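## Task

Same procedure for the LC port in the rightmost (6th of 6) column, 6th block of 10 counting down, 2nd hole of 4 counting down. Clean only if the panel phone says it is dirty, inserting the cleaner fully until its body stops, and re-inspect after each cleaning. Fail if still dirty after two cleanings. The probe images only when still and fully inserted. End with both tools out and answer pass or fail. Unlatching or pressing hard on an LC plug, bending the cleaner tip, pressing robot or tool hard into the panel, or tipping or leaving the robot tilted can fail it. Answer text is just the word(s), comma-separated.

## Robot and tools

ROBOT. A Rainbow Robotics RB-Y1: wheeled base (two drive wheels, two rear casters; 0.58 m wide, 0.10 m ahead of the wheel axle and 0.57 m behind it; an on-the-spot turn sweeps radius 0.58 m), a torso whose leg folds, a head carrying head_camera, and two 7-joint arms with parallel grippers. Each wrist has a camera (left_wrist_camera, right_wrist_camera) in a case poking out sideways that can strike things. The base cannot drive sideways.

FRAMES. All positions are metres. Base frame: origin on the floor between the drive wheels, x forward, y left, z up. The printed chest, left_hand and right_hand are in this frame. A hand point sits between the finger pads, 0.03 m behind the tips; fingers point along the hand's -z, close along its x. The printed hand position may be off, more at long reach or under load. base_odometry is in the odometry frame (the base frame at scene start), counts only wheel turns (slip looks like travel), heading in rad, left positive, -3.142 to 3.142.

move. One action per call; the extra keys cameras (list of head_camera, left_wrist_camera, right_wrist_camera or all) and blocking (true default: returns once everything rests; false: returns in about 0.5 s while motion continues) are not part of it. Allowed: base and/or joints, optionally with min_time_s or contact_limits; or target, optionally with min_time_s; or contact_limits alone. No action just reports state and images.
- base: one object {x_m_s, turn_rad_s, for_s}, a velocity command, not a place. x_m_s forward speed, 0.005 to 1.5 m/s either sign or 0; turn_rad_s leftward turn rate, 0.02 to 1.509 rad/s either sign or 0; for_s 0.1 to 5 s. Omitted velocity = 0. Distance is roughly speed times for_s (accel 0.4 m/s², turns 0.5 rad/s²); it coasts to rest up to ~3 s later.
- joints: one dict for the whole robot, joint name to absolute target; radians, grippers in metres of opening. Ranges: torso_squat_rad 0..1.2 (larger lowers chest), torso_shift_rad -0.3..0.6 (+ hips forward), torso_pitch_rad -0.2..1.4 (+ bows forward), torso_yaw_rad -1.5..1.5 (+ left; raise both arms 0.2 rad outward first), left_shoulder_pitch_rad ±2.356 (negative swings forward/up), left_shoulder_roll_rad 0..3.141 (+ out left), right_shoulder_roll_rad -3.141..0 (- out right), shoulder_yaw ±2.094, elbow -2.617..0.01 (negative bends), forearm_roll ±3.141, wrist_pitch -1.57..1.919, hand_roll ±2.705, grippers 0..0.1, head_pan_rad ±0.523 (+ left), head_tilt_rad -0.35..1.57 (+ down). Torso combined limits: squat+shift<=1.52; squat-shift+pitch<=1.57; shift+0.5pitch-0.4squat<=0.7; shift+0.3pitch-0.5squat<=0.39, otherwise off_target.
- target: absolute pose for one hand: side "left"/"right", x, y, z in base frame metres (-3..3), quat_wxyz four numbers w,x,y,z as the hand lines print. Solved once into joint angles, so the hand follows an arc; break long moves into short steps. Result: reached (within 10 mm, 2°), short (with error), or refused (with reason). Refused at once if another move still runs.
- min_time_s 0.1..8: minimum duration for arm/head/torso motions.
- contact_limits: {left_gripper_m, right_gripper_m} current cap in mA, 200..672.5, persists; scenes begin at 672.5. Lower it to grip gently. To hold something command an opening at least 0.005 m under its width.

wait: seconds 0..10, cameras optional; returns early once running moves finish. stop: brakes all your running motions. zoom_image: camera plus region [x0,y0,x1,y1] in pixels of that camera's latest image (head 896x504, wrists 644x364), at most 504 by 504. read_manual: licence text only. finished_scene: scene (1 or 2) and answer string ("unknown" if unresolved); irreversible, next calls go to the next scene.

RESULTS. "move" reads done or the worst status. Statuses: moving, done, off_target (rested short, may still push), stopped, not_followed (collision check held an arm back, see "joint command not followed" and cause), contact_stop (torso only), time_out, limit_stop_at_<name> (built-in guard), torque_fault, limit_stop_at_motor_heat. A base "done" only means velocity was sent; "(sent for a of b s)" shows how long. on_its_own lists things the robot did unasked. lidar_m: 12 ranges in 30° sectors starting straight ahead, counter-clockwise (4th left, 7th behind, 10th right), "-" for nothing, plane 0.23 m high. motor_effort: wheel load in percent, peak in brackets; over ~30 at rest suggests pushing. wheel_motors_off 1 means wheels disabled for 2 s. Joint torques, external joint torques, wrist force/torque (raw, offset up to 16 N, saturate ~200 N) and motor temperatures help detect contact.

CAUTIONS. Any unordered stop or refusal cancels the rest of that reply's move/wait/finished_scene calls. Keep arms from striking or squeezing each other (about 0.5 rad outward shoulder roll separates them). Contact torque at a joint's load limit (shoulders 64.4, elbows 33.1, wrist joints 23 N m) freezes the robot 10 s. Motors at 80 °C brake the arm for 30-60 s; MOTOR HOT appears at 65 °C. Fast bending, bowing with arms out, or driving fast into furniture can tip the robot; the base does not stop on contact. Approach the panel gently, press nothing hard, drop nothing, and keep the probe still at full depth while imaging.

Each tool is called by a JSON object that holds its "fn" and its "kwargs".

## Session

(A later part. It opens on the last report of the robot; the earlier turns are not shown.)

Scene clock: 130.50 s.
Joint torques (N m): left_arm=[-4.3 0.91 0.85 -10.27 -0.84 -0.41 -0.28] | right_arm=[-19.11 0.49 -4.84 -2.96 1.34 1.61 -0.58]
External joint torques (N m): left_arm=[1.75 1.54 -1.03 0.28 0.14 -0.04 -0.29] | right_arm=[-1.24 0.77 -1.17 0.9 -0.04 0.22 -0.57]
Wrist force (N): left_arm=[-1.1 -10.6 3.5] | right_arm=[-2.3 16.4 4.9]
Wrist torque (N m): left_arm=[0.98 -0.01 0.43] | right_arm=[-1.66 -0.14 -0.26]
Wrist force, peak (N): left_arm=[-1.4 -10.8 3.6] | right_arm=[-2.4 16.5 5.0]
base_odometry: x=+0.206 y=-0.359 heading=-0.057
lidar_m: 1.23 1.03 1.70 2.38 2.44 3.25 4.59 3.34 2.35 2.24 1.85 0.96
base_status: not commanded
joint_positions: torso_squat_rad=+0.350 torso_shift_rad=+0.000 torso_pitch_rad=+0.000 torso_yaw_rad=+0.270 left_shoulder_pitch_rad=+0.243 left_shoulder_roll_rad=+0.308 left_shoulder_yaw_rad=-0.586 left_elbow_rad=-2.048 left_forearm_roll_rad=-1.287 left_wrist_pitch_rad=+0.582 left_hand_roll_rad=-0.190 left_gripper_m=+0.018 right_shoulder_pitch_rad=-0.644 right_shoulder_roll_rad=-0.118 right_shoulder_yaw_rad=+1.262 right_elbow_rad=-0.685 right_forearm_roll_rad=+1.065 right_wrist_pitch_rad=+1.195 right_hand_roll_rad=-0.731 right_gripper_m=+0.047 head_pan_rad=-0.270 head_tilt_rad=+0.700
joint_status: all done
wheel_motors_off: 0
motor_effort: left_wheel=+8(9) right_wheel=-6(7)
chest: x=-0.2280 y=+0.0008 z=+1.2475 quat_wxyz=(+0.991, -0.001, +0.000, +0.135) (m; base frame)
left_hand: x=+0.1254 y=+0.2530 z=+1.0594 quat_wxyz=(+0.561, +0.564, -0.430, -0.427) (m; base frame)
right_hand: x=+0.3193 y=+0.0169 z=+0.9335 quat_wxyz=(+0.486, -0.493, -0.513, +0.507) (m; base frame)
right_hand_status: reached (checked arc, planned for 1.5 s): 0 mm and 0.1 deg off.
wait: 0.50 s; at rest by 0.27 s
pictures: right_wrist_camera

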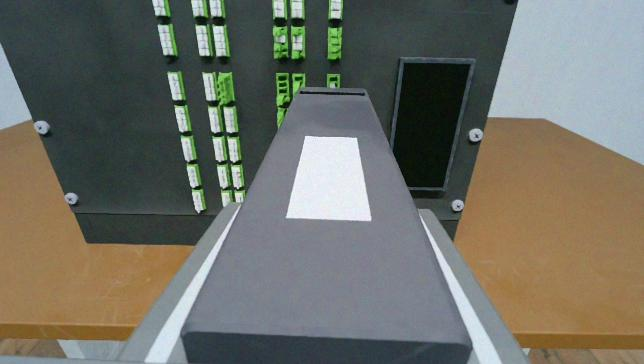

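{"fn": "move", "kwargs": {"base": {"x_m_s":0.02,"for_s":0.1}}}

{"fn": "wait", "kwargs": {"seconds": 0.5, "cameras": ["right_wrist_camera"]}}

{"fn": "zoom_image", "kwargs": {"camera": "right_wrist_camera", "region": [322, 70, 342, 90]}}

Scene clock: 132.50 s.
Joint torques (N m): left_arm=[-4.22 1.21 0.86 -10.39 -0.78 -0.34 -0.23] | right_arm=[-18.72 0.16 -4.86 -3.31 1.35 1.7 -0.52]
External joint torques (N m): left_arm=[1.83 1.83 -1.02 0.15 0.2 0.04 -0.25] | right_arm=[-0.86 0.44 -1.19 0.55 -0.02 0.31 -0.51]
Wrist force (N): left_arm=[-1.0 -10.1 3.3] | right_arm=[-2.4 16.4 5.2]
Wrist torque (N m): left_arm=[0.94 0.00 0.41] | right_arm=[-1.68 -0.13 -0.27]
Wrist force, peak (N): left_arm=[-1.3 -10.8 3.3] | right_arm=[-2.5 17.2 4.3]
move: done
base_odometry: x=+0.208 y=-0.359 heading=-0.057
lidar_m: 1.23 1.03 1.72 2.38 2.45 3.24 4.58 3.34 2.36 2.23 1.84 0.96
base_status: done (sent for 0.1 of 0.1 s)
joint_positions: torso_squat_rad=+0.350 torso_shift_rad=+0.000 torso_pitch_rad=+0.000 torso_yaw_rad=+0.270 left_shoulder_pitch_rad=+0.243 left_shoulder_roll_rad=+0.308 left_shoulder_yaw_rad=-0.586 left_elbow_rad=-2.048 left_forearm_roll_rad=-1.287 left_wrist_pitch_rad=+0.582 left_hand_roll_rad=-0.190 left_gripper_m=+0.018 right_shoulder_pitch_rad=-0.644 right_shoulder_roll_rad=-0.118 right_shoulder_yaw_rad=+1.262 right_elbow_rad=-0.685 right_forearm_roll_rad=+1.064 right_wrist_pitch_rad=+1.195 right_hand_roll_rad=-0.731 right_gripper_m=+0.047 head_pan_rad=-0.270 head_tilt_rad=+0.700
joint_status: not commanded
wheel_motors_off: 0
motor_effort: left_wheel=+7(20) right_wheel=-5(10)
chest: x=-0.2280 y=+0.0008 z=+1.2475 quat_wxyz=(+0.991, -0.001, +0.000, +0.135) (m; base frame)
left_hand: x=+0.1254 y=+0.2530 z=+1.0594 quat_wxyz=(+0.561, +0.564, -0.430, -0.427) (m; base frame)
right_hand: x=+0.3194 y=+0.0170 z=+0.9335 quat_wxyz=(+0.486, -0.493, -0.513, +0.507) (m; base frame)
pictures: none

Scene clock: 133.00 s.
Joint torques (N m): left_arm=[-4.16 0.8 0.92 -10.2 -0.76 -0.35 -0.26] | right_arm=[-18.44 0.38 -4.45 -3.31 1.32 1.72 -0.55]
External joint torques (N m): left_arm=[1.9 1.42 -0.96 0.35 0.22 0.02 -0.27] | right_arm=[-0.57 0.65 -0.78 0.55 -0.05 0.33 -0.54]
Wrist force (N): left_arm=[-1.2 -10.3 3.6] | right_arm=[-2.4 16.4 5.2]
Wrist torque (N m): left_arm=[0.99 -0.04 0.45] | right_arm=[-1.66 -0.14 -0.26]
Wrist force, peak (N): left_arm=[-1.0 -10.5 3.6] | right_arm=[-2.2 16.6 5.1]
base_odometry: x=+0.208 y=-0.359 heading=-0.057
lidar_m: 1.23 1.03 1.71 2.38 2.45 3.24 4.58 3.33 2.35 2.24 1.84 0.95
base_status: done (sent for 0.1 of 0.1 s)
joint_positions: torso_squat_rad=+0.350 torso_shift_rad=+0.000 torso_pitch_rad=+0.000 torso_yaw_rad=+0.270 left_shoulder_pitch_rad=+0.243 left_shoulder_roll_rad=+0.308 left_shoulder_yaw_rad=-0.586 left_elbow_rad=-2.048 left_forearm_roll_rad=-1.287 left_wrist_pitch_rad=+0.582 left_hand_roll_rad=-0.190 left_gripper_m=+0.018 right_shoulder_pitch_rad=-0.644 right_shoulder_roll_rad=-0.118 right_shoulder_yaw_rad=+1.262 right_elbow_rad=-0.685 right_forearm_roll_rad=+1.064 right_wrist_pitch_rad=+1.195 right_hand_roll_rad=-0.731 right_gripper_m=+0.047 head_pan_rad=-0.270 head_tilt_rad=+0.700
joint_status: not commanded
wheel_motors_off: 0
motor_effort: left_wheel=+7(20) right_wheel=-2(10)
chest: x=-0.2280 y=+0.0008 z=+1.2475 quat_wxyz=(+0.991, -0.001, +0.000, +0.135) (m; base frame)
left_hand: x=+0.1254 y=+0.2530 z=+1.0594 quat_wxyz=(+0.561, +0.564, -0.430, -0.427) (m; base frame)
right_hand: x=+0.3194 y=+0.0170 z=+0.9335 quat_wxyz=(+0.486, -0.493, -0.513, +0.507) (m; base frame)
wait: 0.50 s; at rest by 0.27 s
pictures: right_wrist_camera

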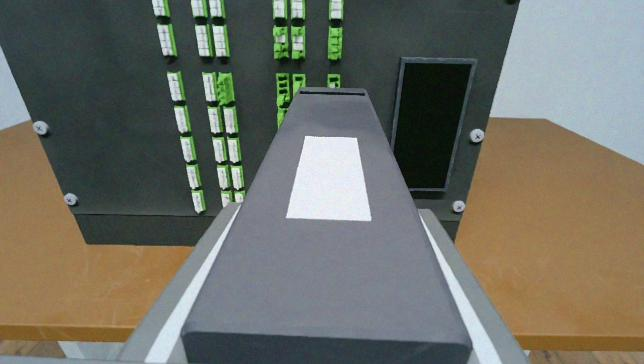

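Scaled by 25.200 from the camera's 644x364 image, which has a finer 920x520 frame.

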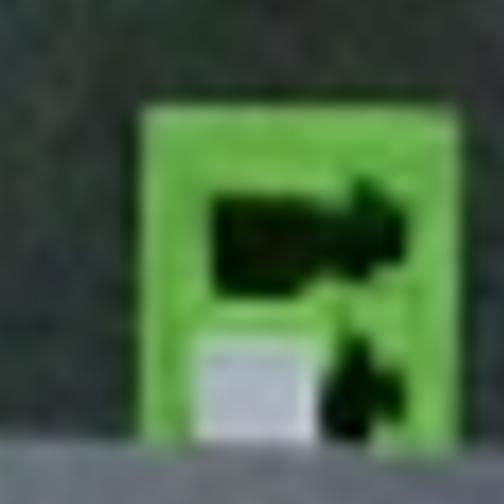

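{"fn": "move", "kwargs": {"target": {"side":"right","x":0.30,"y":0.0161,"z":0.9332,"quat_wxyz":[0.48618,-0.49382,-0.51348,0.50612]}, "min_time_s": 0.8}}

{"fn": "move", "kwargs": {"target": {"side":"right","x":0.3195,"y":0.0161,"z":0.9332,"quat_wxyz":[0.48618,-0.49382,-0.51348,0.50612]}, "min_time_s": 1.5}}

{"fn": "wait", "kwargs": {"seconds": 0.5, "cameras": ["right_wrist_camera"]}}

{"fn": "zoom_image", "kwargs": {"camera": "right_wrist_camera", "region": [322, 70, 342, 90]}}

{"fn": "move", "kwargs": {"base": {"x_m_s":0.01,"for_s":0.1}}}

{"fn": "wait", "kwargs": {"seconds": 0.5, "cameras": ["right_wrist_camera"]}}

{"fn": "zoom_image", "kwargs": {"camera": "right_wrist_camera", "region": [322, 70, 342, 90]}}

Scene clock: 135.43 s.
Joint torques (N m): left_arm=[-4.34 1.14 0.82 -10.28 -0.77 -0.28 -0.29] | right_arm=[-16.2 -1.57 -3.69 -4.64 1.82 1.91 0.16]
External joint torques (N m): left_arm=[1.71 1.77 -1.06 0.27 0.21 0.1 -0.3] | right_arm=[0.74 -1.63 0.45 -0.19 0.32 0.61 0.17]
Wrist force (N): left_arm=[-1.0 -10.2 3.6] | right_arm=[-2.1 16.5 5.6]
Wrist torque (N m): left_arm=[0.98 -0.01 0.45] | right_arm=[-1.69 -0.10 -0.36]
Wrist force, peak (N): left_arm=[-1.4 -10.9 3.7] | right_arm=[-2.4 16.6 5.3]
move: done
base_odometry: x=+0.208 y=-0.359 heading=-0.057
lidar_m: 1.23 1.02 1.71 2.38 2.45 3.24 4.58 3.33 2.35 2.23 1.85 0.96
base_status: not commanded
joint_positions: torso_squat_rad=+0.350 torso_shift_rad=+0.000 torso_pitch_rad=+0.000 torso_yaw_rad=+0.270 left_shoulder_pitch_rad=+0.243 left_shoulder_roll_rad=+0.308 left_shoulder_yaw_rad=-0.586 left_elbow_rad=-2.048 left_forearm_roll_rad=-1.287 left_wrist_pitch_rad=+0.582 left_hand_roll_rad=-0.190 left_gripper_m=+0.018 right_shoulder_pitch_rad=-0.595 right_shoulder_roll_rad=-0.156 right_shoulder_yaw_rad=+1.271 right_elbow_rad=-0.813 right_forearm_roll_rad=+1.071 right_wrist_pitch_rad=+1.256 right_hand_roll_rad=-0.673 right_gripper_m=+0.047 head_pan_rad=-0.270 head_tilt_rad=+0.700
joint_status: all done
wheel_motors_off: 0
motor_effort: left_wheel=+7(7) right_wheel=-7(7)
chest: x=-0.2280 y=+0.0008 z=+1.2475 quat_wxyz=(+0.991, -0.001, +0.000, +0.135) (m; base frame)
left_hand: x=+0.1254 y=+0.2530 z=+1.0594 quat_wxyz=(+0.561, +0.564, -0.430, -0.427) (m; base frame)
right_hand: x=+0.3000 y=+0.0162 z=+0.9333 quat_wxyz=(+0.486, -0.494, -0.514, +0.506) (m; base frame)
right_hand_status: reached (checked arc, planned for 0.8 s): 0 mm and 0.1 deg off.
pictures: none

Scene clock: 137.27 s.
Joint torques (N m): left_arm=[-4.27 1.14 0.99 -10.23 -0.77 -0.36 -0.14] | right_arm=[-19.12 0.42 -4.51 -3.11 1.17 1.7 -0.57]
External joint torques (N m): left_arm=[1.79 1.76 -0.89 0.32 0.21 0.01 -0.15] | right_arm=[-1.28 0.74 -0.81 0.76 -0.2 0.31 -0.57]
Wrist force (N): left_arm=[-0.9 -10.2 3.5] | right_arm=[-2.5 16.1 5.0]
Wrist torque (N m): left_arm=[0.97 0.01 0.44] | right_arm=[-1.63 -0.16 -0.26]
Wrist force, peak (N): left_arm=[-1.1 -10.7 3.8] | right_arm=[-2.2 16.5 5.4]
move: done
base_odometry: x=+0.208 y=-0.359 heading=-0.057
lidar_m: 1.23 1.02 1.72 2.38 2.44 3.23 4.59 3.33 2.36 2.23 1.85 0.95
base_status: not commanded
joint_positions: torso_squat_rad=+0.350 torso_shift_rad=+0.000 torso_pitch_rad=+0.000 torso_yaw_rad=+0.270 left_shoulder_pitch_rad=+0.243 left_shoulder_roll_rad=+0.308 left_shoulder_yaw_rad=-0.586 left_elbow_rad=-2.048 left_forearm_roll_rad=-1.287 left_wrist_pitch_rad=+0.582 left_hand_roll_rad=-0.190 left_gripper_m=+0.018 right_shoulder_pitch_rad=-0.642 right_shoulder_roll_rad=-0.122 right_shoulder_yaw_rad=+1.263 right_elbow_rad=-0.689 right_forearm_roll_rad=+1.065 right_wrist_pitch_rad=+1.195 right_hand_roll_rad=-0.732 right_gripper_m=+0.047 head_pan_rad=-0.270 head_tilt_rad=+0.700
joint_status: all done
wheel_motors_off: 0
motor_effort: left_wheel=+7(7) right_wheel=-5(6)
chest: x=-0.2280 y=+0.0008 z=+1.2475 quat_wxyz=(+0.991, -0.001, +0.000, +0.135) (m; base frame)
left_hand: x=+0.1254 y=+0.2530 z=+1.0594 quat_wxyz=(+0.561, +0.564, -0.430, -0.427) (m; base frame)
right_hand: x=+0.3193 y=+0.0158 z=+0.9332 quat_wxyz=(+0.486, -0.493, -0.513, +0.507) (m; base frame)
right_hand_status: reached (checked arc, planned for 1.5 s): 0 mm and 0.1 deg off.
pictures: none

Scene clock: 137.77 s.
Joint torques (N m): left_arm=[-4.21 0.99 0.9 -10.21 -0.77 -0.36 -0.28] | right_arm=[-19.1 0.4 -4.62 -3.04 1.26 1.63 -0.51]
External joint torques (N m): left_arm=[1.85 1.61 -0.97 0.34 0.21 0.02 -0.3] | right_arm=[-1.25 0.71 -0.92 0.82 -0.11 0.23 -0.5]
Wrist force (N): left_arm=[-1.3 -10.1 3.9] | right_arm=[-2.5 16.4 5.1]
Wrist torque (N m): left_arm=[0.94 -0.05 0.42] | right_arm=[-1.66 -0.18 -0.27]
Wrist force, peak (N): left_arm=[-1.1 -10.8 3.5] | right_arm=[-2.3 16.5 5.1]
base_odometry: x=+0.208 y=-0.359 heading=-0.057
lidar_m: 1.23 1.02 1.71 2.38 2.45 3.24 4.58 3.34 2.36 2.23 1.84 0.95
base_status: not commanded
joint_positions: torso_squat_rad=+0.350 torso_shift_rad=+0.000 torso_pitch_rad=+0.000 torso_yaw_rad=+0.270 left_shoulder_pitch_rad=+0.243 left_shoulder_roll_rad=+0.308 left_shoulder_yaw_rad=-0.586 left_elbow_rad=-2.048 left_forearm_roll_rad=-1.287 left_wrist_pitch_rad=+0.582 left_hand_roll_rad=-0.190 left_gripper_m=+0.018 right_shoulder_pitch_rad=-0.642 right_shoulder_roll_rad=-0.122 right_shoulder_yaw_rad=+1.263 right_elbow_rad=-0.689 right_forearm_roll_rad=+1.065 right_wrist_pitch_rad=+1.195 right_hand_roll_rad=-0.732 right_gripper_m=+0.047 head_pan_rad=-0.270 head_tilt_rad=+0.700
joint_status: all done
wheel_motors_off: 0
motor_effort: left_wheel=+7(7) right_wheel=-4(6)
chest: x=-0.2280 y=+0.0008 z=+1.2475 quat_wxyz=(+0.991, -0.001, +0.000, +0.135) (m; base frame)
left_hand: x=+0.1254 y=+0.2530 z=+1.0594 quat_wxyz=(+0.561, +0.564, -0.430, -0.427) (m; base frame)
right_hand: x=+0.3193 y=+0.0158 z=+0.9332 quat_wxyz=(+0.486, -0.493, -0.513, +0.507) (m; base frame)
right_hand_status: reached (checked arc, planned for 1.5 s): 0 mm and 0.1 deg off.
wait: 0.50 s; at rest by 0.27 s
pictures: right_wrist_camera

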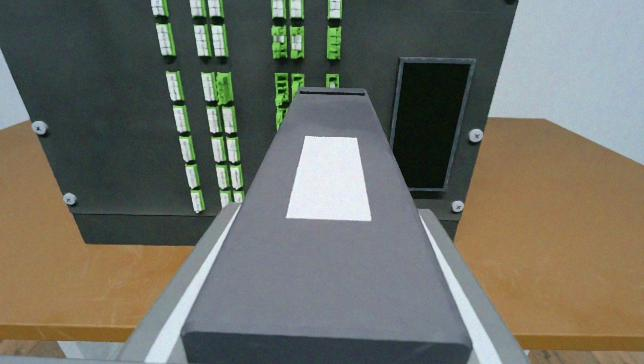

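Scaled by 25.200 from the camera's 644x364 image, which has a finer 920x520 frame.

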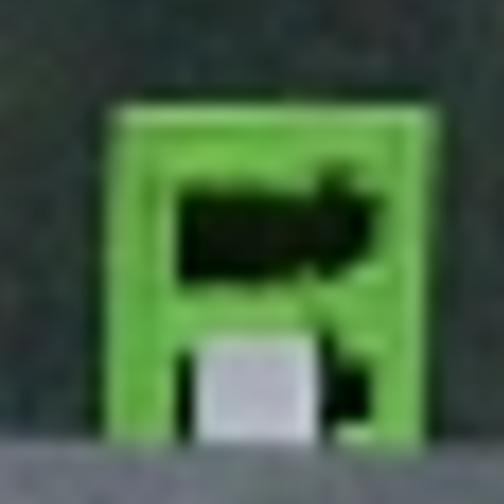

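Scene clock: 138.60 s.
Joint torques (N m): left_arm=[-4.67 0.96 0.59 -10.3 -0.85 -0.29 -0.28] | right_arm=[-18.59 0.45 -4.44 -3.1 1.44 1.85 -0.45]
External joint torques (N m): left_arm=[1.38 1.58 -1.29 0.25 0.13 0.09 -0.29] | right_arm=[-0.74 0.77 -0.74 0.76 0.06 0.45 -0.44]
Wrist force (N): left_arm=[-1.0 -10.2 3.2] | right_arm=[-2.2 16.3 5.4]
Wrist torque (N m): left_arm=[0.96 0.02 0.41] | right_arm=[-1.64 -0.12 -0.25]
Wrist force, peak (N): left_arm=[-0.9 -10.6 3.6] | right_arm=[-2.2 16.7 5.0]
move: done
base_odometry: x=+0.209 y=-0.359 heading=-0.056
lidar_m: 1.23 1.03 1.71 2.38 2.46 3.24 4.57 3.33 2.36 2.23 1.84 0.96
base_status: done (sent for 0.1 of 0.1 s)
joint_positions: torso_squat_rad=+0.350 torso_shift_rad=+0.000 torso_pitch_rad=+0.000 torso_yaw_rad=+0.270 left_shoulder_pitch_rad=+0.243 left_shoulder_roll_rad=+0.308 left_shoulder_yaw_rad=-0.586 left_elbow_rad=-2.048 left_forearm_roll_rad=-1.287 left_wrist_pitch_rad=+0.582 left_hand_roll_rad=-0.190 left_gripper_m=+0.018 right_shoulder_pitch_rad=-0.642 right_shoulder_roll_rad=-0.122 right_shoulder_yaw_rad=+1.263 right_elbow_rad=-0.689 right_forearm_roll_rad=+1.065 right_wrist_pitch_rad=+1.195 right_hand_roll_rad=-0.732 right_gripper_m=+0.047 head_pan_rad=-0.270 head_tilt_rad=+0.700
joint_status: not commanded
wheel_motors_off: 0
motor_effort: left_wheel=+5(15) right_wheel=-4(7)
chest: x=-0.2280 y=+0.0008 z=+1.2475 quat_wxyz=(+0.991, -0.001, +0.000, +0.135) (m; base frame)
left_hand: x=+0.1254 y=+0.2530 z=+1.0594 quat_wxyz=(+0.561, +0.564, -0.430, -0.427) (m; base frame)
right_hand: x=+0.3194 y=+0.0159 z=+0.9333 quat_wxyz=(+0.486, -0.493, -0.513, +0.507) (m; base frame)
pictures: none

Scene clock: 139.10 s.
Joint torques (N m): left_arm=[-4.5 0.93 0.77 -10.22 -0.78 -0.28 -0.17] | right_arm=[-18.45 0.26 -4.23 -3.32 1.4 1.74 -0.63]
External joint torques (N m): left_arm=[1.55 1.56 -1.11 0.32 0.2 0.09 -0.18] | right_arm=[-0.6 0.58 -0.54 0.54 0.02 0.34 -0.63]
Wrist force (N): left_arm=[-1.3 -10.5 3.5] | right_arm=[-2.2 16.1 5.2]
Wrist torque (N m): left_arm=[1.02 -0.03 0.43] | right_arm=[-1.63 -0.14 -0.27]
Wrist force, peak (N): left_arm=[-1.3 -10.5 3.5] | right_arm=[-2.2 16.5 5.3]
base_odometry: x=+0.209 y=-0.359 heading=-0.056
lidar_m: 1.23 1.02 1.71 2.39 2.46 3.24 4.58 3.35 2.35 2.23 1.84 0.95
base_status: done (sent for 0.1 of 0.1 s)
joint_positions: torso_squat_rad=+0.350 torso_shift_rad=+0.000 torso_pitch_rad=+0.000 torso_yaw_rad=+0.270 left_shoulder_pitch_rad=+0.243 left_shoulder_roll_rad=+0.308 left_shoulder_yaw_rad=-0.586 left_elbow_rad=-2.048 left_forearm_roll_rad=-1.287 left_wrist_pitch_rad=+0.582 left_hand_roll_rad=-0.190 left_gripper_m=+0.018 right_shoulder_pitch_rad=-0.642 right_shoulder_roll_rad=-0.122 right_shoulder_yaw_rad=+1.263 right_elbow_rad=-0.689 right_forearm_roll_rad=+1.065 right_wrist_pitch_rad=+1.195 right_hand_roll_rad=-0.732 right_gripper_m=+0.047 head_pan_rad=-0.270 head_tilt_rad=+0.700
joint_status: not commanded
wheel_motors_off: 0
motor_effort: left_wheel=+5(15) right_wheel=-4(7)
chest: x=-0.2280 y=+0.0008 z=+1.2475 quat_wxyz=(+0.991, -0.001, +0.000, +0.135) (m; base frame)
left_hand: x=+0.1254 y=+0.2530 z=+1.0594 quat_wxyz=(+0.561, +0.564, -0.430, -0.427) (m; base frame)
right_hand: x=+0.3194 y=+0.0159 z=+0.9333 quat_wxyz=(+0.486, -0.493, -0.513, +0.507) (m; base frame)
wait: 0.50 s; at rest by 0.27 s
pictures: right_wrist_camera

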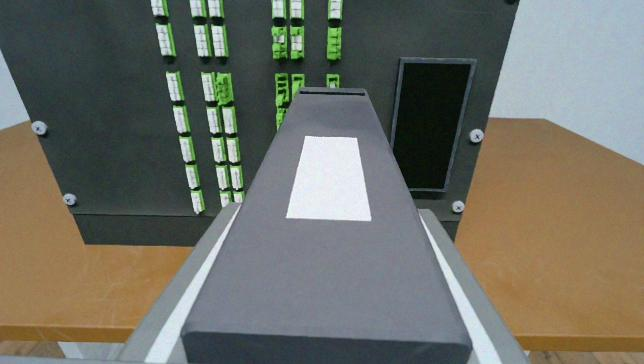

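Scaled by 25.200 from the camera's 644x364 image, which has a finer 920x520 frame.

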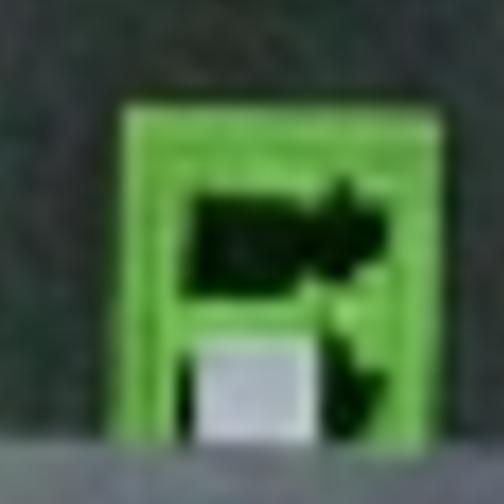

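{"fn": "move", "kwargs": {"target": {"side":"right","x":0.30,"y":0.0158,"z":0.9328,"quat_wxyz":[0.48618,-0.49382,-0.51348,0.50612]}, "min_time_s": 0.8}}

{"fn": "move", "kwargs": {"target": {"side":"right","x":0.3195,"y":0.0158,"z":0.9328,"quat_wxyz":[0.48618,-0.49382,-0.51348,0.50612]}, "min_time_s": 1.5}}

{"fn": "move", "kwargs": {"base": {"x_m_s":0.02,"for_s":0.1}}}

{"fn": "wait", "kwargs": {"seconds": 0.5, "cameras": ["right_wrist_camera"]}}

{"fn": "zoom_image", "kwargs": {"camera": "right_wrist_camera", "region": [322, 70, 342, 90]}}

Scene clock: 141.20 s.
Joint torques (N m): left_arm=[-4.19 0.91 0.89 -10.29 -0.86 -0.35 -0.21] | right_arm=[-16.19 -1.39 -3.58 -4.65 1.85 1.87 0.09]
External joint torques (N m): left_arm=[1.87 1.53 -0.98 0.25 0.12 0.03 -0.22] | right_arm=[0.74 -1.44 0.55 -0.22 0.36 0.56 0.1]
Wrist force (N): left_arm=[-0.9 -10.1 3.2] | right_arm=[-2.2 16.4 5.2]
Wrist torque (N m): left_arm=[0.94 0.00 0.43] | right_arm=[-1.68 -0.11 -0.35]
Wrist force, peak (N): left_arm=[-1.0 -10.8 3.5] | right_arm=[-2.7 16.8 5.5]
move: done
base_odometry: x=+0.209 y=-0.359 heading=-0.056
lidar_m: 1.22 1.03 1.71 2.38 2.44 3.24 4.58 3.34 2.37 2.24 1.85 0.95
base_status: not commanded
joint_positions: torso_squat_rad=+0.350 torso_shift_rad=+0.000 torso_pitch_rad=+0.000 torso_yaw_rad=+0.270 left_shoulder_pitch_rad=+0.243 left_shoulder_roll_rad=+0.308 left_shoulder_yaw_rad=-0.586 left_elbow_rad=-2.048 left_forearm_roll_rad=-1.287 left_wrist_pitch_rad=+0.582 left_hand_roll_rad=-0.190 left_gripper_m=+0.018 right_shoulder_pitch_rad=-0.594 right_shoulder_roll_rad=-0.156 right_shoulder_yaw_rad=+1.271 right_elbow_rad=-0.811 right_forearm_roll_rad=+1.071 right_wrist_pitch_rad=+1.255 right_hand_roll_rad=-0.675 right_gripper_m=+0.047 head_pan_rad=-0.270 head_tilt_rad=+0.700
joint_status: all done
wheel_motors_off: 0
motor_effort: left_wheel=+5(5) right_wheel=-4(5)
chest: x=-0.2280 y=+0.0008 z=+1.2475 quat_wxyz=(+0.991, -0.001, +0.000, +0.135) (m; base frame)
left_hand: x=+0.1254 y=+0.2530 z=+1.0594 quat_wxyz=(+0.561, +0.564, -0.430, -0.427) (m; base frame)
right_hand: x=+0.3000 y=+0.0160 z=+0.9329 quat_wxyz=(+0.486, -0.494, -0.514, +0.506) (m; base frame)
right_hand_status: reached (checked arc, planned for 0.8 s): 0 mm and 0.1 deg off.
pictures: none

Scene clock: 143.03 s.
Joint torques (N m): left_arm=[-4.05 0.99 0.83 -10.2 -0.75 -0.4 -0.29] | right_arm=[-19.06 0.84 -4.76 -2.89 1.29 1.66 -0.54]
External joint torques (N m): left_arm=[2 1.61 -1.05 0.35 0.23 -0.03 -0.31] | right_arm=[-1.21 1.17 -1.08 0.96 -0.08 0.26 -0.53]
Wrist force (N): left_arm=[-1.2 -10.5 3.9] | right_arm=[-2.2 16.2 5.2]
Wrist torque (N m): left_arm=[0.97 -0.03 0.44] | right_arm=[-1.64 -0.12 -0.27]
Wrist force, peak (N): left_arm=[-1.0 -10.9 3.3] | right_arm=[-2.3 16.6 5.3]
move: done
base_odometry: x=+0.209 y=-0.359 heading=-0.056
lidar_m: 1.23 1.01 1.71 2.39 2.45 3.24 4.59 3.33 2.35 2.24 1.84 0.96
base_status: not commanded
joint_positions: torso_squat_rad=+0.350 torso_shift_rad=+0.000 torso_pitch_rad=+0.000 torso_yaw_rad=+0.270 left_shoulder_pitch_rad=+0.243 left_shoulder_roll_rad=+0.308 left_shoulder_yaw_rad=-0.586 left_elbow_rad=-2.048 left_forearm_roll_rad=-1.287 left_wrist_pitch_rad=+0.582 left_hand_roll_rad=-0.190 left_gripper_m=+0.018 right_shoulder_pitch_rad=-0.642 right_shoulder_roll_rad=-0.121 right_shoulder_yaw_rad=+1.264 right_elbow_rad=-0.686 right_forearm_roll_rad=+1.065 right_wrist_pitch_rad=+1.195 right_hand_roll_rad=-0.734 right_gripper_m=+0.047 head_pan_rad=-0.270 head_tilt_rad=+0.700
joint_status: all done
wheel_motors_off: 0
motor_effort: left_wheel=+5(5) right_wheel=-4(5)
chest: x=-0.2280 y=+0.0008 z=+1.2475 quat_wxyz=(+0.991, -0.001, +0.000, +0.135) (m; base frame)
left_hand: x=+0.1254 y=+0.2530 z=+1.0594 quat_wxyz=(+0.561, +0.564, -0.430, -0.427) (m; base frame)
right_hand: x=+0.3193 y=+0.0155 z=+0.9328 quat_wxyz=(+0.486, -0.493, -0.513, +0.507) (m; base frame)
right_hand_status: reached (checked arc, planned for 1.5 s): 0 mm and 0.1 deg off.
pictures: none

Scene clock: 143.77 s.
Joint torques (N m): left_arm=[-4.23 0.91 1.05 -10.24 -0.76 -0.29 -0.19] | right_arm=[-20.59 -2.63 -5.25 -2.89 1.45 1.37 -0.52]
External joint torques (N m): left_arm=[1.83 1.54 -0.83 0.31 0.22 0.08 -0.21] | right_arm=[-2.76 -2.33 -1.57 0.96 0.08 -0.02 -0.51]
Wrist force (N): left_arm=[-1.3 -10.5 3.5] | right_arm=[-2.9 16.0 10.6]
Wrist torque (N m): left_arm=[0.99 -0.04 0.44] | right_arm=[-1.72 0.03 -0.27]
Wrist force, peak (N): left_arm=[-1.3 -10.6 3.5] | right_arm=[-4.8 15.0 35.7]
move: done
base_odometry: x=+0.210 y=-0.359 heading=-0.056
lidar_m: 1.23 1.02 1.71 2.38 2.44 3.24 4.59 3.34 2.36 2.23 1.83 0.95
base_status: done (sent for 0.1 of 0.1 s)
joint_positions: torso_squat_rad=+0.350 torso_shift_rad=+0.000 torso_pitch_rad=+0.000 torso_yaw_rad=+0.270 left_shoulder_pitch_rad=+0.243 left_shoulder_roll_rad=+0.308 left_shoulder_yaw_rad=-0.586 left_elbow_rad=-2.048 left_forearm_roll_rad=-1.287 left_wrist_pitch_rad=+0.582 left_hand_roll_rad=-0.190 left_gripper_m=+0.018 right_shoulder_pitch_rad=-0.641 right_shoulder_roll_rad=-0.120 right_shoulder_yaw_rad=+1.264 right_elbow_rad=-0.686 right_forearm_roll_rad=+1.065 right_wrist_pitch_rad=+1.195 right_hand_roll_rad=-0.734 right_gripper_m=+0.047 head_pan_rad=-0.270 head_tilt_rad=+0.700
joint_status: not commanded
wheel_motors_off: 0
motor_effort: left_wheel=+6(17) right_wheel=-2(7)
chest: x=-0.2281 y=+0.0008 z=+1.2475 quat_wxyz=(+0.991, -0.001, +0.000, +0.135) (m; base frame)
left_hand: x=+0.1253 y=+0.2530 z=+1.0595 quat_wxyz=(+0.561, +0.564, -0.430, -0.427) (m; base frame)
right_hand: x=+0.3189 y=+0.0159 z=+0.9327 quat_wxyz=(+0.486, -0.493, -0.513, +0.507) (m; base frame)
pictures: none

Scene clock: 144.27 s.
Joint torques (N m): left_arm=[-4.33 0.81 0.83 -10.27 -0.84 -0.4 -0.13] | right_arm=[-20.81 -2.71 -5.11 -2.86 1.46 1.18 -0.57]
External joint torques (N m): left_arm=[1.73 1.43 -1.04 0.27 0.14 -0.02 -0.14] | right_arm=[-2.98 -2.41 -1.43 0.99 0.09 -0.22 -0.56]
Wrist force (N): left_arm=[-1.3 -10.3 3.6] | right_arm=[-3.0 15.4 16.5]
Wrist torque (N m): left_arm=[0.98 -0.05 0.43] | right_arm=[-2.01 0.05 -0.26]
Wrist force, peak (N): left_arm=[-1.2 -10.7 3.6] | right_arm=[-3.0 15.1 18.1]
base_odometry: x=+0.210 y=-0.359 heading=-0.056
lidar_m: 1.23 1.02 1.70 2.38 2.44 3.25 4.59 3.34 2.36 2.23 1.84 0.95
base_status: done (sent for 0.1 of 0.1 s)
joint_positions: torso_squat_rad=+0.350 torso_shift_rad=+0.000 torso_pitch_rad=+0.000 torso_yaw_rad=+0.270 left_shoulder_pitch_rad=+0.243 left_shoulder_roll_rad=+0.308 left_shoulder_yaw_rad=-0.586 left_elbow_rad=-2.048 left_forearm_roll_rad=-1.287 left_wrist_pitch_rad=+0.582 left_hand_roll_rad=-0.190 left_gripper_m=+0.018 right_shoulder_pitch_rad=-0.641 right_shoulder_roll_rad=-0.120 right_shoulder_yaw_rad=+1.264 right_elbow_rad=-0.686 right_forearm_roll_rad=+1.065 right_wrist_pitch_rad=+1.195 right_hand_roll_rad=-0.734 right_gripper_m=+0.047 head_pan_rad=-0.270 head_tilt_rad=+0.700
joint_status: not commanded
wheel_motors_off: 0
motor_effort: left_wheel=+6(17) right_wheel=-2(7)
chest: x=-0.2281 y=+0.0008 z=+1.2475 quat_wxyz=(+0.991, -0.001, +0.000, +0.135) (m; base frame)
left_hand: x=+0.1253 y=+0.2530 z=+1.0595 quat_wxyz=(+0.561, +0.564, -0.430, -0.427) (m; base frame)
right_hand: x=+0.3189 y=+0.0159 z=+0.9327 quat_wxyz=(+0.486, -0.493, -0.513, +0.507) (m; base frame)
wait: 0.50 s; at rest by 0.27 s
pictures: right_wrist_camera

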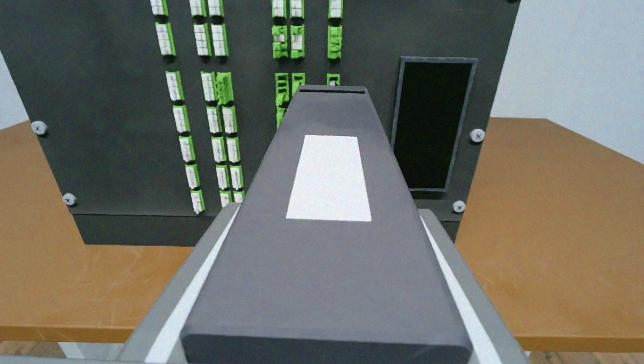

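Scaled by 25.200 from the camera's 644x364 image, which has a finer 920x520 frame.

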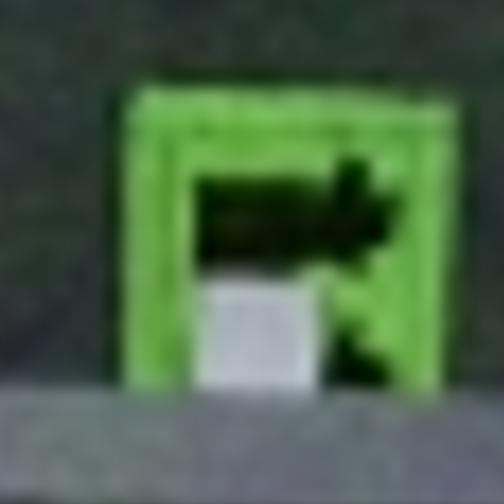

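{"fn": "move", "kwargs": {"target": {"side":"right","x":0.30,"y":0.0158,"z":0.9328,"quat_wxyz":[0.48618,-0.49382,-0.51348,0.50612]}, "min_time_s": 0.8}}

{"fn": "move", "kwargs": {"target": {"side":"right","x":0.317,"y":0.0158,"z":0.9328,"quat_wxyz":[0.48618,-0.49382,-0.51348,0.50612]}, "min_time_s": 1.5}}

{"fn": "wait", "kwargs": {"seconds": 0.5, "cameras": ["right_wrist_camera"]}}

{"fn": "zoom_image", "kwargs": {"camera": "right_wrist_camera", "region": [322, 70, 342, 90]}}

{"fn": "zoom_image", "kwargs": {"camera": "right_wrist_camera", "region": [180, 80, 480, 364]}}

Scene clock: 146.23 s.
Joint torques (N m): left_arm=[-4.4 1.17 0.78 -10.36 -0.73 -0.27 -0.3] | right_arm=[-16.19 -1.6 -3.42 -4.56 1.78 1.76 0.11]
External joint torques (N m): left_arm=[1.65 1.8 -1.1 0.18 0.25 0.11 -0.32] | right_arm=[0.75 -1.65 0.7 -0.13 0.29 0.45 0.11]
Wrist force (N): left_arm=[-0.9 -10.2 3.2] | right_arm=[-2.3 16.2 5.3]
Wrist torque (N m): left_arm=[0.96 0.00 0.42] | right_arm=[-1.64 -0.12 -0.37]
Wrist force, peak (N): left_arm=[-1.1 -10.8 3.3] | right_arm=[-3.2 15.5 16.2]
move: done
base_odometry: x=+0.210 y=-0.359 heading=-0.056
lidar_m: 1.23 1.01 1.71 2.38 2.44 3.24 4.59 3.33 2.35 2.24 1.84 0.95
base_status: not commanded
joint_positions: torso_squat_rad=+0.350 torso_shift_rad=+0.000 torso_pitch_rad=+0.000 torso_yaw_rad=+0.270 left_shoulder_pitch_rad=+0.243 left_shoulder_roll_rad=+0.308 left_shoulder_yaw_rad=-0.586 left_elbow_rad=-2.048 left_forearm_roll_rad=-1.287 left_wrist_pitch_rad=+0.582 left_hand_roll_rad=-0.190 left_gripper_m=+0.018 right_shoulder_pitch_rad=-0.595 right_shoulder_roll_rad=-0.155 right_shoulder_yaw_rad=+1.272 right_elbow_rad=-0.810 right_forearm_roll_rad=+1.071 right_wrist_pitch_rad=+1.255 right_hand_roll_rad=-0.675 right_gripper_m=+0.047 head_pan_rad=-0.270 head_tilt_rad=+0.700
joint_status: all done
wheel_motors_off: 0
motor_effort: left_wheel=+6(7) right_wheel=-3(5)
chest: x=-0.2281 y=+0.0008 z=+1.2475 quat_wxyz=(+0.991, -0.001, +0.000, +0.135) (m; base frame)
left_hand: x=+0.1253 y=+0.2530 z=+1.0595 quat_wxyz=(+0.561, +0.564, -0.430, -0.427) (m; base frame)
right_hand: x=+0.3000 y=+0.0160 z=+0.9328 quat_wxyz=(+0.486, -0.494, -0.514, +0.506) (m; base frame)
right_hand_status: reached (checked arc, planned for 0.8 s): 0 mm and 0.1 deg off.
pictures: none

Scene clock: 148.07 s.
Joint torques (N m): left_arm=[-4.48 1.04 0.87 -10.35 -0.79 -0.43 -0.19] | right_arm=[-19.16 1.02 -4.76 -3 1.41 1.68 -0.46]
External joint torques (N m): left_arm=[1.57 1.67 -1.01 0.2 0.19 -0.05 -0.21] | right_arm=[-1.43 1.29 -1.01 0.92 0.02 0.29 -0.46]
Wrist force (N): left_arm=[-1.0 -10.3 3.5] | right_arm=[-2.2 16.3 5.2]
Wrist torque (N m): left_arm=[0.96 -0.03 0.43] | right_arm=[-1.65 -0.13 -0.25]
Wrist force, peak (N): left_arm=[-0.9 -10.8 3.8] | right_arm=[-2.1 16.7 5.0]
move: done
base_odometry: x=+0.210 y=-0.359 heading=-0.056
lidar_m: 1.23 1.03 1.70 2.38 2.45 3.23 4.58 3.34 2.35 2.23 1.85 0.96
base_status: not commanded
joint_positions: torso_squat_rad=+0.350 torso_shift_rad=+0.000 torso_pitch_rad=+0.000 torso_yaw_rad=+0.270 left_shoulder_pitch_rad=+0.243 left_shoulder_roll_rad=+0.308 left_shoulder_yaw_rad=-0.586 left_elbow_rad=-2.048 left_forearm_roll_rad=-1.287 left_wrist_pitch_rad=+0.582 left_hand_roll_rad=-0.190 left_gripper_m=+0.018 right_shoulder_pitch_rad=-0.636 right_shoulder_roll_rad=-0.126 right_shoulder_yaw_rad=+1.265 right_elbow_rad=-0.702 right_forearm_roll_rad=+1.066 right_wrist_pitch_rad=+1.203 right_hand_roll_rad=-0.726 right_gripper_m=+0.047 head_pan_rad=-0.270 head_tilt_rad=+0.700
joint_status: all done
wheel_motors_off: 0
motor_effort: left_wheel=+6(6) right_wheel=-2(4)
chest: x=-0.2281 y=+0.0008 z=+1.2475 quat_wxyz=(+0.991, -0.001, +0.000, +0.135) (m; base frame)
left_hand: x=+0.1253 y=+0.2530 z=+1.0595 quat_wxyz=(+0.561, +0.564, -0.430, -0.427) (m; base frame)
right_hand: x=+0.3169 y=+0.0155 z=+0.9327 quat_wxyz=(+0.486, -0.493, -0.513, +0.507) (m; base frame)
right_hand_status: reached (checked arc, planned for 1.5 s): 0 mm and 0.1 deg off.
pictures: none

Scene clock: 148.57 s.
Joint torques (N m): left_arm=[-4.25 0.82 0.9 -10.28 -0.8 -0.35 -0.26] | right_arm=[-19.23 0.89 -4.89 -3.07 1.38 1.63 -0.62]
External joint torques (N m): left_arm=[1.8 1.45 -0.98 0.26 0.18 0.03 -0.27] | right_arm=[-1.5 1.17 -1.14 0.85 0 0.25 -0.62]
Wrist force (N): left_arm=[-1.0 -10.2 3.6] | right_arm=[-2.3 16.4 5.2]
Wrist torque (N m): left_arm=[0.95 0.00 0.43] | right_arm=[-1.66 -0.13 -0.25]
Wrist force, peak (N): left_arm=[-1.0 -10.5 3.5] | right_arm=[-2.2 16.3 5.4]
base_odometry: x=+0.210 y=-0.359 heading=-0.056
lidar_m: 1.23 1.01 1.71 2.38 2.44 3.25 4.58 3.33 2.35 2.24 1.84 0.94
base_status: not commanded
joint_positions: torso_squat_rad=+0.350 torso_shift_rad=+0.000 torso_pitch_rad=+0.000 torso_yaw_rad=+0.270 left_shoulder_pitch_rad=+0.243 left_shoulder_roll_rad=+0.308 left_shoulder_yaw_rad=-0.586 left_elbow_rad=-2.048 left_forearm_roll_rad=-1.287 left_wrist_pitch_rad=+0.582 left_hand_roll_rad=-0.190 left_gripper_m=+0.018 right_shoulder_pitch_rad=-0.636 right_shoulder_roll_rad=-0.126 right_shoulder_yaw_rad=+1.265 right_elbow_rad=-0.702 right_forearm_roll_rad=+1.066 right_wrist_pitch_rad=+1.203 right_hand_roll_rad=-0.726 right_gripper_m=+0.047 head_pan_rad=-0.270 head_tilt_rad=+0.700
joint_status: all done
wheel_motors_off: 0
motor_effort: left_wheel=+6(6) right_wheel=-2(4)
chest: x=-0.2281 y=+0.0008 z=+1.2475 quat_wxyz=(+0.991, -0.001, +0.000, +0.135) (m; base frame)
left_hand: x=+0.1253 y=+0.2530 z=+1.0595 quat_wxyz=(+0.561, +0.564, -0.430, -0.427) (m; base frame)
right_hand: x=+0.3169 y=+0.0155 z=+0.9327 quat_wxyz=(+0.486, -0.493, -0.513, +0.507) (m; base frame)
right_hand_status: reached (checked arc, planned for 1.5 s): 0 mm and 0.1 deg off.
wait: 0.50 s; at rest by 0.27 s
pictures: right_wrist_camera

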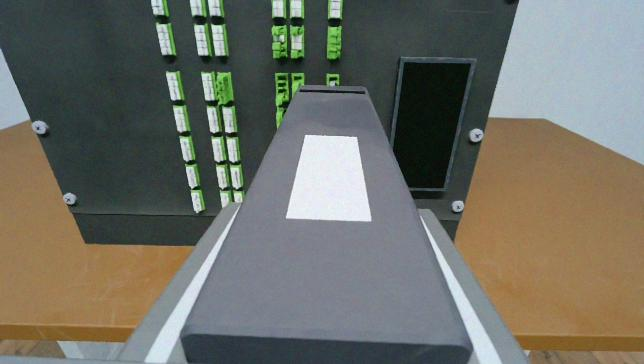

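Scaled by 25.200 from the camera's 644x364 image, which has a finer 920x520 frame.

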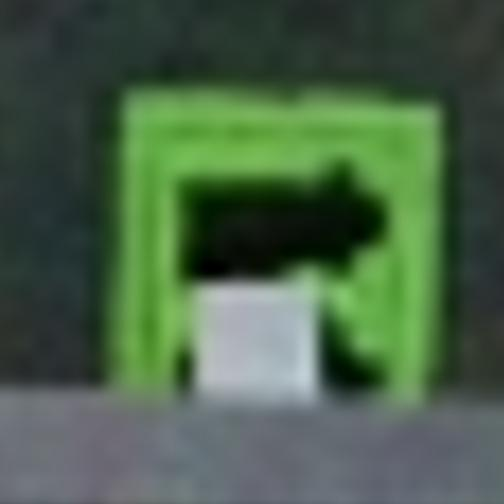

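Scaled by 1.680 from the camera's 644x364 image, which has a finer 920x520 frame.

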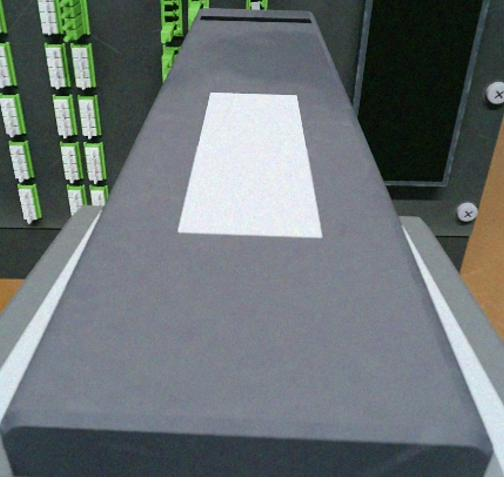

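{"fn": "move", "kwargs": {"target": {"side":"right","x":0.295,"y":0.0160,"z":0.9338,"quat_wxyz":[0.48927,-0.49074,-0.51077,0.50924]}, "min_time_s": 1}}

{"fn": "move", "kwargs": {"target": {"side":"right","x":0.319,"y":0.0160,"z":0.9338,"quat_wxyz":[0.48927,-0.49074,-0.51077,0.50924]}, "min_time_s": 1.5}}

{"fn": "wait", "kwargs": {"seconds": 0.5, "cameras": ["right_wrist_camera"]}}

{"fn": "zoom_image", "kwargs": {"camera": "right_wrist_camera", "region": [322, 70, 342, 90]}}

Scene clock: 151.57 s.
Joint torques (N m): left_arm=[-4.12 0.68 0.86 -10.29 -0.73 -0.34 -0.28] | right_arm=[-15.89 -1.53 -3.78 -5.12 1.61 1.86 0.12]
External joint torques (N m): left_arm=[1.94 1.3 -1.02 0.26 0.25 0.04 -0.29] | right_arm=[0.81 -1.59 0.6 -0.4 0.06 0.62 0.12]
Wrist force (N): left_arm=[-1.0 -10.1 3.8] | right_arm=[-1.9 16.2 5.3]
Wrist torque (N m): left_arm=[0.94 0.02 0.45] | right_arm=[-1.64 -0.09 -0.35]
Wrist force, peak (N): left_arm=[-0.7 -10.7 3.6] | right_arm=[-2.2 16.9 5.7]
move: done
base_odometry: x=+0.210 y=-0.359 heading=-0.056
lidar_m: 1.23 1.03 1.71 2.38 2.44 3.25 4.58 3.32 2.34 2.24 1.84 0.95
base_status: not commanded
joint_positions: torso_squat_rad=+0.350 torso_shift_rad=+0.000 torso_pitch_rad=+0.000 torso_yaw_rad=+0.270 left_shoulder_pitch_rad=+0.243 left_shoulder_roll_rad=+0.308 left_shoulder_yaw_rad=-0.586 left_elbow_rad=-2.048 left_forearm_roll_rad=-1.287 left_wrist_pitch_rad=+0.582 left_hand_roll_rad=-0.190 left_gripper_m=+0.018 right_shoulder_pitch_rad=-0.580 right_shoulder_roll_rad=-0.177 right_shoulder_yaw_rad=+1.268 right_elbow_rad=-0.873 right_forearm_roll_rad=+1.061 right_wrist_pitch_rad=+1.267 right_hand_roll_rad=-0.638 right_gripper_m=+0.047 head_pan_rad=-0.270 head_tilt_rad=+0.700
joint_status: all done
wheel_motors_off: 0
motor_effort: left_wheel=+6(6) right_wheel=-2(4)
chest: x=-0.2281 y=+0.0008 z=+1.2475 quat_wxyz=(+0.991, -0.001, +0.000, +0.135) (m; base frame)
left_hand: x=+0.1253 y=+0.2530 z=+1.0595 quat_wxyz=(+0.561, +0.564, -0.430, -0.427) (m; base frame)
right_hand: x=+0.2950 y=+0.0162 z=+0.9339 quat_wxyz=(+0.489, -0.491, -0.511, +0.508) (m; base frame)
right_hand_status: reached (checked arc, planned for 1.0 s): 0 mm and 0.1 deg off.
pictures: none

Scene clock: 153.40 s.
Joint torques (N m): left_arm=[-4.52 0.97 0.78 -10.26 -0.82 -0.34 -0.19] | right_arm=[-19.31 0.5 -5.04 -3.22 1.45 1.59 -0.53]
External joint torques (N m): left_arm=[1.54 1.59 -1.1 0.28 0.16 0.04 -0.2] | right_arm=[-1.49 0.94 -1.08 0.85 0.03 0.24 -0.53]
Wrist force (N): left_arm=[-0.9 -10.0 3.2] | right_arm=[-2.1 16.3 5.1]
Wrist torque (N m): left_arm=[0.92 0.00 0.41] | right_arm=[-1.62 -0.13 -0.26]
Wrist force, peak (N): left_arm=[-1.2 -10.8 3.7] | right_arm=[-2.6 16.4 7.1]
move: done
base_odometry: x=+0.210 y=-0.359 heading=-0.056
lidar_m: 1.23 1.03 1.71 2.39 2.44 3.24 4.59 3.35 2.35 2.24 1.85 0.95
base_status: not commanded
joint_positions: torso_squat_rad=+0.350 torso_shift_rad=+0.000 torso_pitch_rad=+0.000 torso_yaw_rad=+0.270 left_shoulder_pitch_rad=+0.243 left_shoulder_roll_rad=+0.308 left_shoulder_yaw_rad=-0.586 left_elbow_rad=-2.048 left_forearm_roll_rad=-1.287 left_wrist_pitch_rad=+0.582 left_hand_roll_rad=-0.190 left_gripper_m=+0.018 right_shoulder_pitch_rad=-0.636 right_shoulder_roll_rad=-0.142 right_shoulder_yaw_rad=+1.257 right_elbow_rad=-0.737 right_forearm_roll_rad=+1.050 right_wrist_pitch_rad=+1.195 right_hand_roll_rad=-0.701 right_gripper_m=+0.047 head_pan_rad=-0.270 head_tilt_rad=+0.700
joint_status: all done
wheel_motors_off: 0
motor_effort: left_wheel=+6(6) right_wheel=-3(5)
chest: x=-0.2281 y=+0.0008 z=+1.2475 quat_wxyz=(+0.991, -0.001, +0.000, +0.135) (m; base frame)
left_hand: x=+0.1253 y=+0.2530 z=+1.0595 quat_wxyz=(+0.561, +0.564, -0.430, -0.427) (m; base frame)
right_hand: x=+0.3188 y=+0.0157 z=+0.9339 quat_wxyz=(+0.489, -0.490, -0.510, +0.510) (m; base frame)
right_hand_status: reached (checked arc, planned for 1.5 s): 0 mm and 0.2 deg off.
pictures: none

Scene clock: 153.90 s.
Joint torques (N m): left_arm=[-4.26 0.82 0.98 -10.19 -0.77 -0.31 -0.25] | right_arm=[-18.93 0.56 -5.25 -3.16 1.51 1.61 -0.51]
External joint torques (N m): left_arm=[1.79 1.44 -0.9 0.36 0.21 0.06 -0.27] | right_arm=[-1.1 1.01 -1.29 0.91 0.09 0.26 -0.5]
Wrist force (N): left_arm=[-1.1 -10.6 3.4] | right_arm=[-2.2 16.4 5.4]
Wrist torque (N m): left_arm=[1.01 -0.01 0.42] | right_arm=[-1.62 -0.13 -0.26]
Wrist force, peak (N): left_arm=[-0.7 -10.7 3.9] | right_arm=[-2.3 16.5 5.4]
base_odometry: x=+0.210 y=-0.359 heading=-0.056
lidar_m: 1.22 1.03 1.71 2.38 2.44 3.24 4.58 3.33 2.34 2.24 1.85 0.96
base_status: not commanded
joint_positions: torso_squat_rad=+0.350 torso_shift_rad=+0.000 torso_pitch_rad=+0.000 torso_yaw_rad=+0.270 left_shoulder_pitch_rad=+0.243 left_shoulder_roll_rad=+0.308 left_shoulder_yaw_rad=-0.586 left_elbow_rad=-2.048 left_forearm_roll_rad=-1.287 left_wrist_pitch_rad=+0.582 left_hand_roll_rad=-0.190 left_gripper_m=+0.018 right_shoulder_pitch_rad=-0.636 right_shoulder_roll_rad=-0.142 right_shoulder_yaw_rad=+1.257 right_elbow_rad=-0.737 right_forearm_roll_rad=+1.050 right_wrist_pitch_rad=+1.195 right_hand_roll_rad=-0.701 right_gripper_m=+0.047 head_pan_rad=-0.270 head_tilt_rad=+0.700
joint_status: all done
wheel_motors_off: 0
motor_effort: left_wheel=+6(6) right_wheel=-3(5)
chest: x=-0.2281 y=+0.0008 z=+1.2475 quat_wxyz=(+0.991, -0.001, +0.000, +0.135) (m; base frame)
left_hand: x=+0.1253 y=+0.2530 z=+1.0595 quat_wxyz=(+0.561, +0.564, -0.430, -0.427) (m; base frame)
right_hand: x=+0.3188 y=+0.0157 z=+0.9339 quat_wxyz=(+0.489, -0.490, -0.510, +0.510) (m; base frame)
right_hand_status: reached (checked arc, planned for 1.5 s): 0 mm and 0.2 deg off.
wait: 0.50 s; at rest by 0.27 s
pictures: right_wrist_camera

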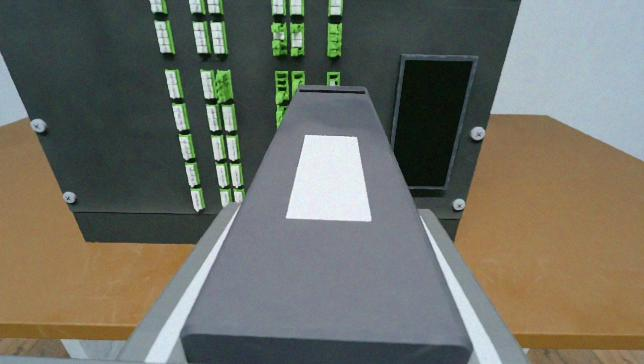

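Scaled by 25.200 from the camera's 644x364 image, which has a finer 920x520 frame.

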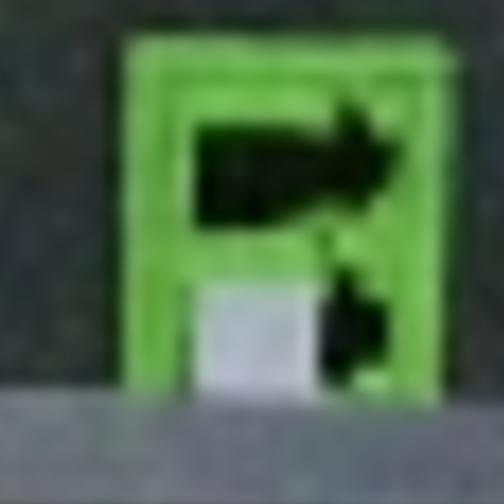

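{"fn": "move", "kwargs": {"target": {"side":"right","x":0.295,"y":0.0159,"z":0.9334,"quat_wxyz":[0.48927,-0.49074,-0.51077,0.50924]}, "min_time_s": 1}}

{"fn": "move", "kwargs": {"target": {"side":"right","x":0.3222,"y":0.0159,"z":0.9334,"quat_wxyz":[0.48927,-0.49074,-0.51077,0.50924]}, "min_time_s": 1.7}}

{"fn": "wait", "kwargs": {"seconds": 0.5, "cameras": ["right_wrist_camera"]}}

{"fn": "zoom_image", "kwargs": {"camera": "right_wrist_camera", "region": [322, 70, 342, 90]}}

Scene clock: 155.97 s.
Joint torques (N m): left_arm=[-4.52 1.13 0.95 -10.21 -0.96 -0.26 -0.3] | right_arm=[-15.87 -2.19 -3.92 -4.92 1.88 1.77 0.09]
External joint torques (N m): left_arm=[1.53 1.75 -0.92 0.33 0.02 0.12 -0.32] | right_arm=[0.83 -2.24 0.45 -0.21 0.33 0.53 0.1]
Wrist force (N): left_arm=[-1.2 -10.2 3.7] | right_arm=[-2.2 16.5 5.1]
Wrist torque (N m): left_arm=[0.98 -0.01 0.43] | right_arm=[-1.67 -0.14 -0.37]
Wrist force, peak (N): left_arm=[-1.0 -10.6 3.5] | right_arm=[-2.3 16.8 5.5]
move: done
base_odometry: x=+0.210 y=-0.359 heading=-0.056
lidar_m: 1.23 1.03 1.70 2.38 2.45 3.25 4.58 3.34 2.34 2.23 1.84 0.94
base_status: not commanded
joint_positions: torso_squat_rad=+0.350 torso_shift_rad=+0.000 torso_pitch_rad=+0.000 torso_yaw_rad=+0.270 left_shoulder_pitch_rad=+0.243 left_shoulder_roll_rad=+0.308 left_shoulder_yaw_rad=-0.586 left_elbow_rad=-2.048 left_forearm_roll_rad=-1.287 left_wrist_pitch_rad=+0.582 left_hand_roll_rad=-0.190 left_gripper_m=+0.018 right_shoulder_pitch_rad=-0.580 right_shoulder_roll_rad=-0.176 right_shoulder_yaw_rad=+1.268 right_elbow_rad=-0.871 right_forearm_roll_rad=+1.060 right_wrist_pitch_rad=+1.266 right_hand_roll_rad=-0.639 right_gripper_m=+0.047 head_pan_rad=-0.270 head_tilt_rad=+0.700
joint_status: all done
wheel_motors_off: 0
motor_effort: left_wheel=+6(7) right_wheel=-3(4)
chest: x=-0.2281 y=+0.0008 z=+1.2475 quat_wxyz=(+0.991, -0.001, +0.000, +0.135) (m; base frame)
left_hand: x=+0.1253 y=+0.2530 z=+1.0595 quat_wxyz=(+0.561, +0.564, -0.430, -0.427) (m; base frame)
right_hand: x=+0.2950 y=+0.0161 z=+0.9334 quat_wxyz=(+0.489, -0.491, -0.511, +0.509) (m; base frame)
right_hand_status: reached (checked arc, planned for 1.0 s): 0 mm and 0.1 deg off.
pictures: none

Scene clock: 158.00 s.
Joint torques (N m): left_arm=[-4.08 1.32 0.97 -10.44 -0.81 -0.4 -0.22] | right_arm=[-23.79 2.21 -4.06 -5.05 3.06 -1.88 -0.45]
External joint torques (N m): left_arm=[1.98 1.94 -0.91 0.1 0.16 -0.02 -0.23] | right_arm=[-5.84 2.73 -0.2 -1.1 1.67 -3.25 -0.44]
Wrist force (N): left_arm=[-1.0 -10.2 3.8] | right_arm=[-10.2 14.7 21.3]
Wrist torque (N m): left_arm=[0.97 0.00 0.42] | right_arm=[-2.16 1.98 -0.27]
Wrist force, peak (N): left_arm=[-1.4 -10.6 3.9] | right_arm=[-10.8 14.4 22.2]
move: done
base_odometry: x=+0.210 y=-0.359 heading=-0.056
lidar_m: 1.23 1.02 1.71 2.38 2.45 3.25 4.58 3.34 2.36 2.23 1.84 0.95
base_status: not commanded
joint_positions: torso_squat_rad=+0.350 torso_shift_rad=+0.000 torso_pitch_rad=+0.000 torso_yaw_rad=+0.270 left_shoulder_pitch_rad=+0.243 left_shoulder_roll_rad=+0.308 left_shoulder_yaw_rad=-0.586 left_elbow_rad=-2.048 left_forearm_roll_rad=-1.287 left_wrist_pitch_rad=+0.582 left_hand_roll_rad=-0.190 left_gripper_m=+0.018 right_shoulder_pitch_rad=-0.642 right_shoulder_roll_rad=-0.137 right_shoulder_yaw_rad=+1.256 right_elbow_rad=-0.714 right_forearm_roll_rad=+1.049 right_wrist_pitch_rad=+1.185 right_hand_roll_rad=-0.712 right_gripper_m=+0.047 head_pan_rad=-0.270 head_tilt_rad=+0.700
joint_status: all done
wheel_motors_off: 0
motor_effort: left_wheel=+6(6) right_wheel=-2(5)
chest: x=-0.2281 y=+0.0008 z=+1.2475 quat_wxyz=(+0.991, -0.001, +0.000, +0.135) (m; base frame)
left_hand: x=+0.1253 y=+0.2530 z=+1.0595 quat_wxyz=(+0.560, +0.564, -0.430, -0.427) (m; base frame)
right_hand: x=+0.3218 y=+0.0144 z=+0.9331 quat_wxyz=(+0.490, -0.490, -0.509, +0.510) (m; base frame)
right_hand_status: reached (checked arc, planned for 1.7 s): 2 mm and 0.3 deg off.
pictures: none

Scene clock: 158.50 s.
Joint torques (N m): left_arm=[-3.98 1.07 0.91 -10.24 -0.78 -0.39 -0.25] | right_arm=[-23.71 2.23 -3.96 -5.13 3.11 -1.89 -0.55]
External joint torques (N m): left_arm=[2.08 1.7 -0.97 0.31 0.2 -0.01 -0.27] | right_arm=[-5.75 2.75 -0.09 -1.17 1.72 -3.26 -0.54]
Wrist force (N): left_arm=[-1.6 -10.3 3.5] | right_arm=[-10.2 14.7 20.4]
Wrist torque (N m): left_arm=[0.97 -0.10 0.44] | right_arm=[-2.14 1.97 -0.24]
Wrist force, peak (N): left_arm=[-1.0 -10.8 3.7] | right_arm=[-10.3 14.4 22.0]
base_odometry: x=+0.210 y=-0.359 heading=-0.056
lidar_m: 1.23 1.03 1.71 2.38 2.45 3.25 4.59 3.34 2.35 2.24 1.84 0.95
base_status: not commanded
joint_positions: torso_squat_rad=+0.350 torso_shift_rad=+0.000 torso_pitch_rad=+0.000 torso_yaw_rad=+0.270 left_shoulder_pitch_rad=+0.243 left_shoulder_roll_rad=+0.308 left_shoulder_yaw_rad=-0.586 left_elbow_rad=-2.048 left_forearm_roll_rad=-1.287 left_wrist_pitch_rad=+0.582 left_hand_roll_rad=-0.190 left_gripper_m=+0.018 right_shoulder_pitch_rad=-0.642 right_shoulder_roll_rad=-0.137 right_shoulder_yaw_rad=+1.256 right_elbow_rad=-0.714 right_forearm_roll_rad=+1.049 right_wrist_pitch_rad=+1.185 right_hand_roll_rad=-0.712 right_gripper_m=+0.047 head_pan_rad=-0.270 head_tilt_rad=+0.700
joint_status: all done
wheel_motors_off: 0
motor_effort: left_wheel=+6(6) right_wheel=-1(5)
chest: x=-0.2281 y=+0.0008 z=+1.2475 quat_wxyz=(+0.991, -0.001, +0.000, +0.135) (m; base frame)
left_hand: x=+0.1253 y=+0.2530 z=+1.0595 quat_wxyz=(+0.560, +0.564, -0.430, -0.427) (m; base frame)
right_hand: x=+0.3218 y=+0.0144 z=+0.9331 quat_wxyz=(+0.490, -0.490, -0.509, +0.510) (m; base frame)
right_hand_status: reached (checked arc, planned for 1.7 s): 2 mm and 0.3 deg off.
wait: 0.50 s; at rest by 0.27 s
pictures: right_wrist_camera

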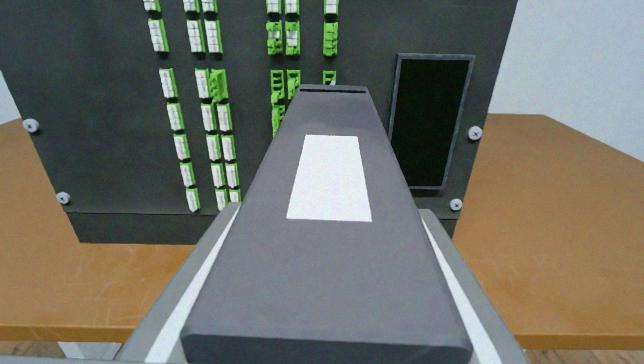

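Scaled by 25.200 from the camera's 644x364 image, which has a finer 920x520 frame.

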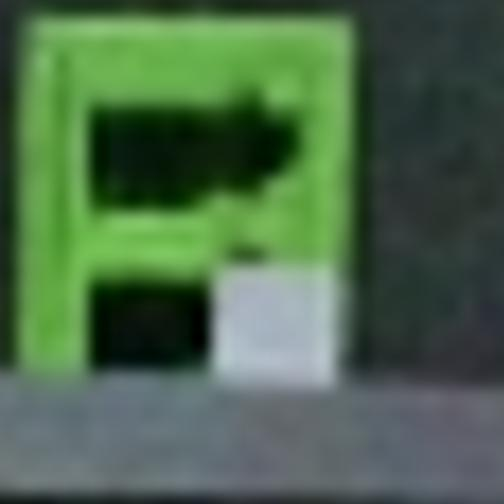

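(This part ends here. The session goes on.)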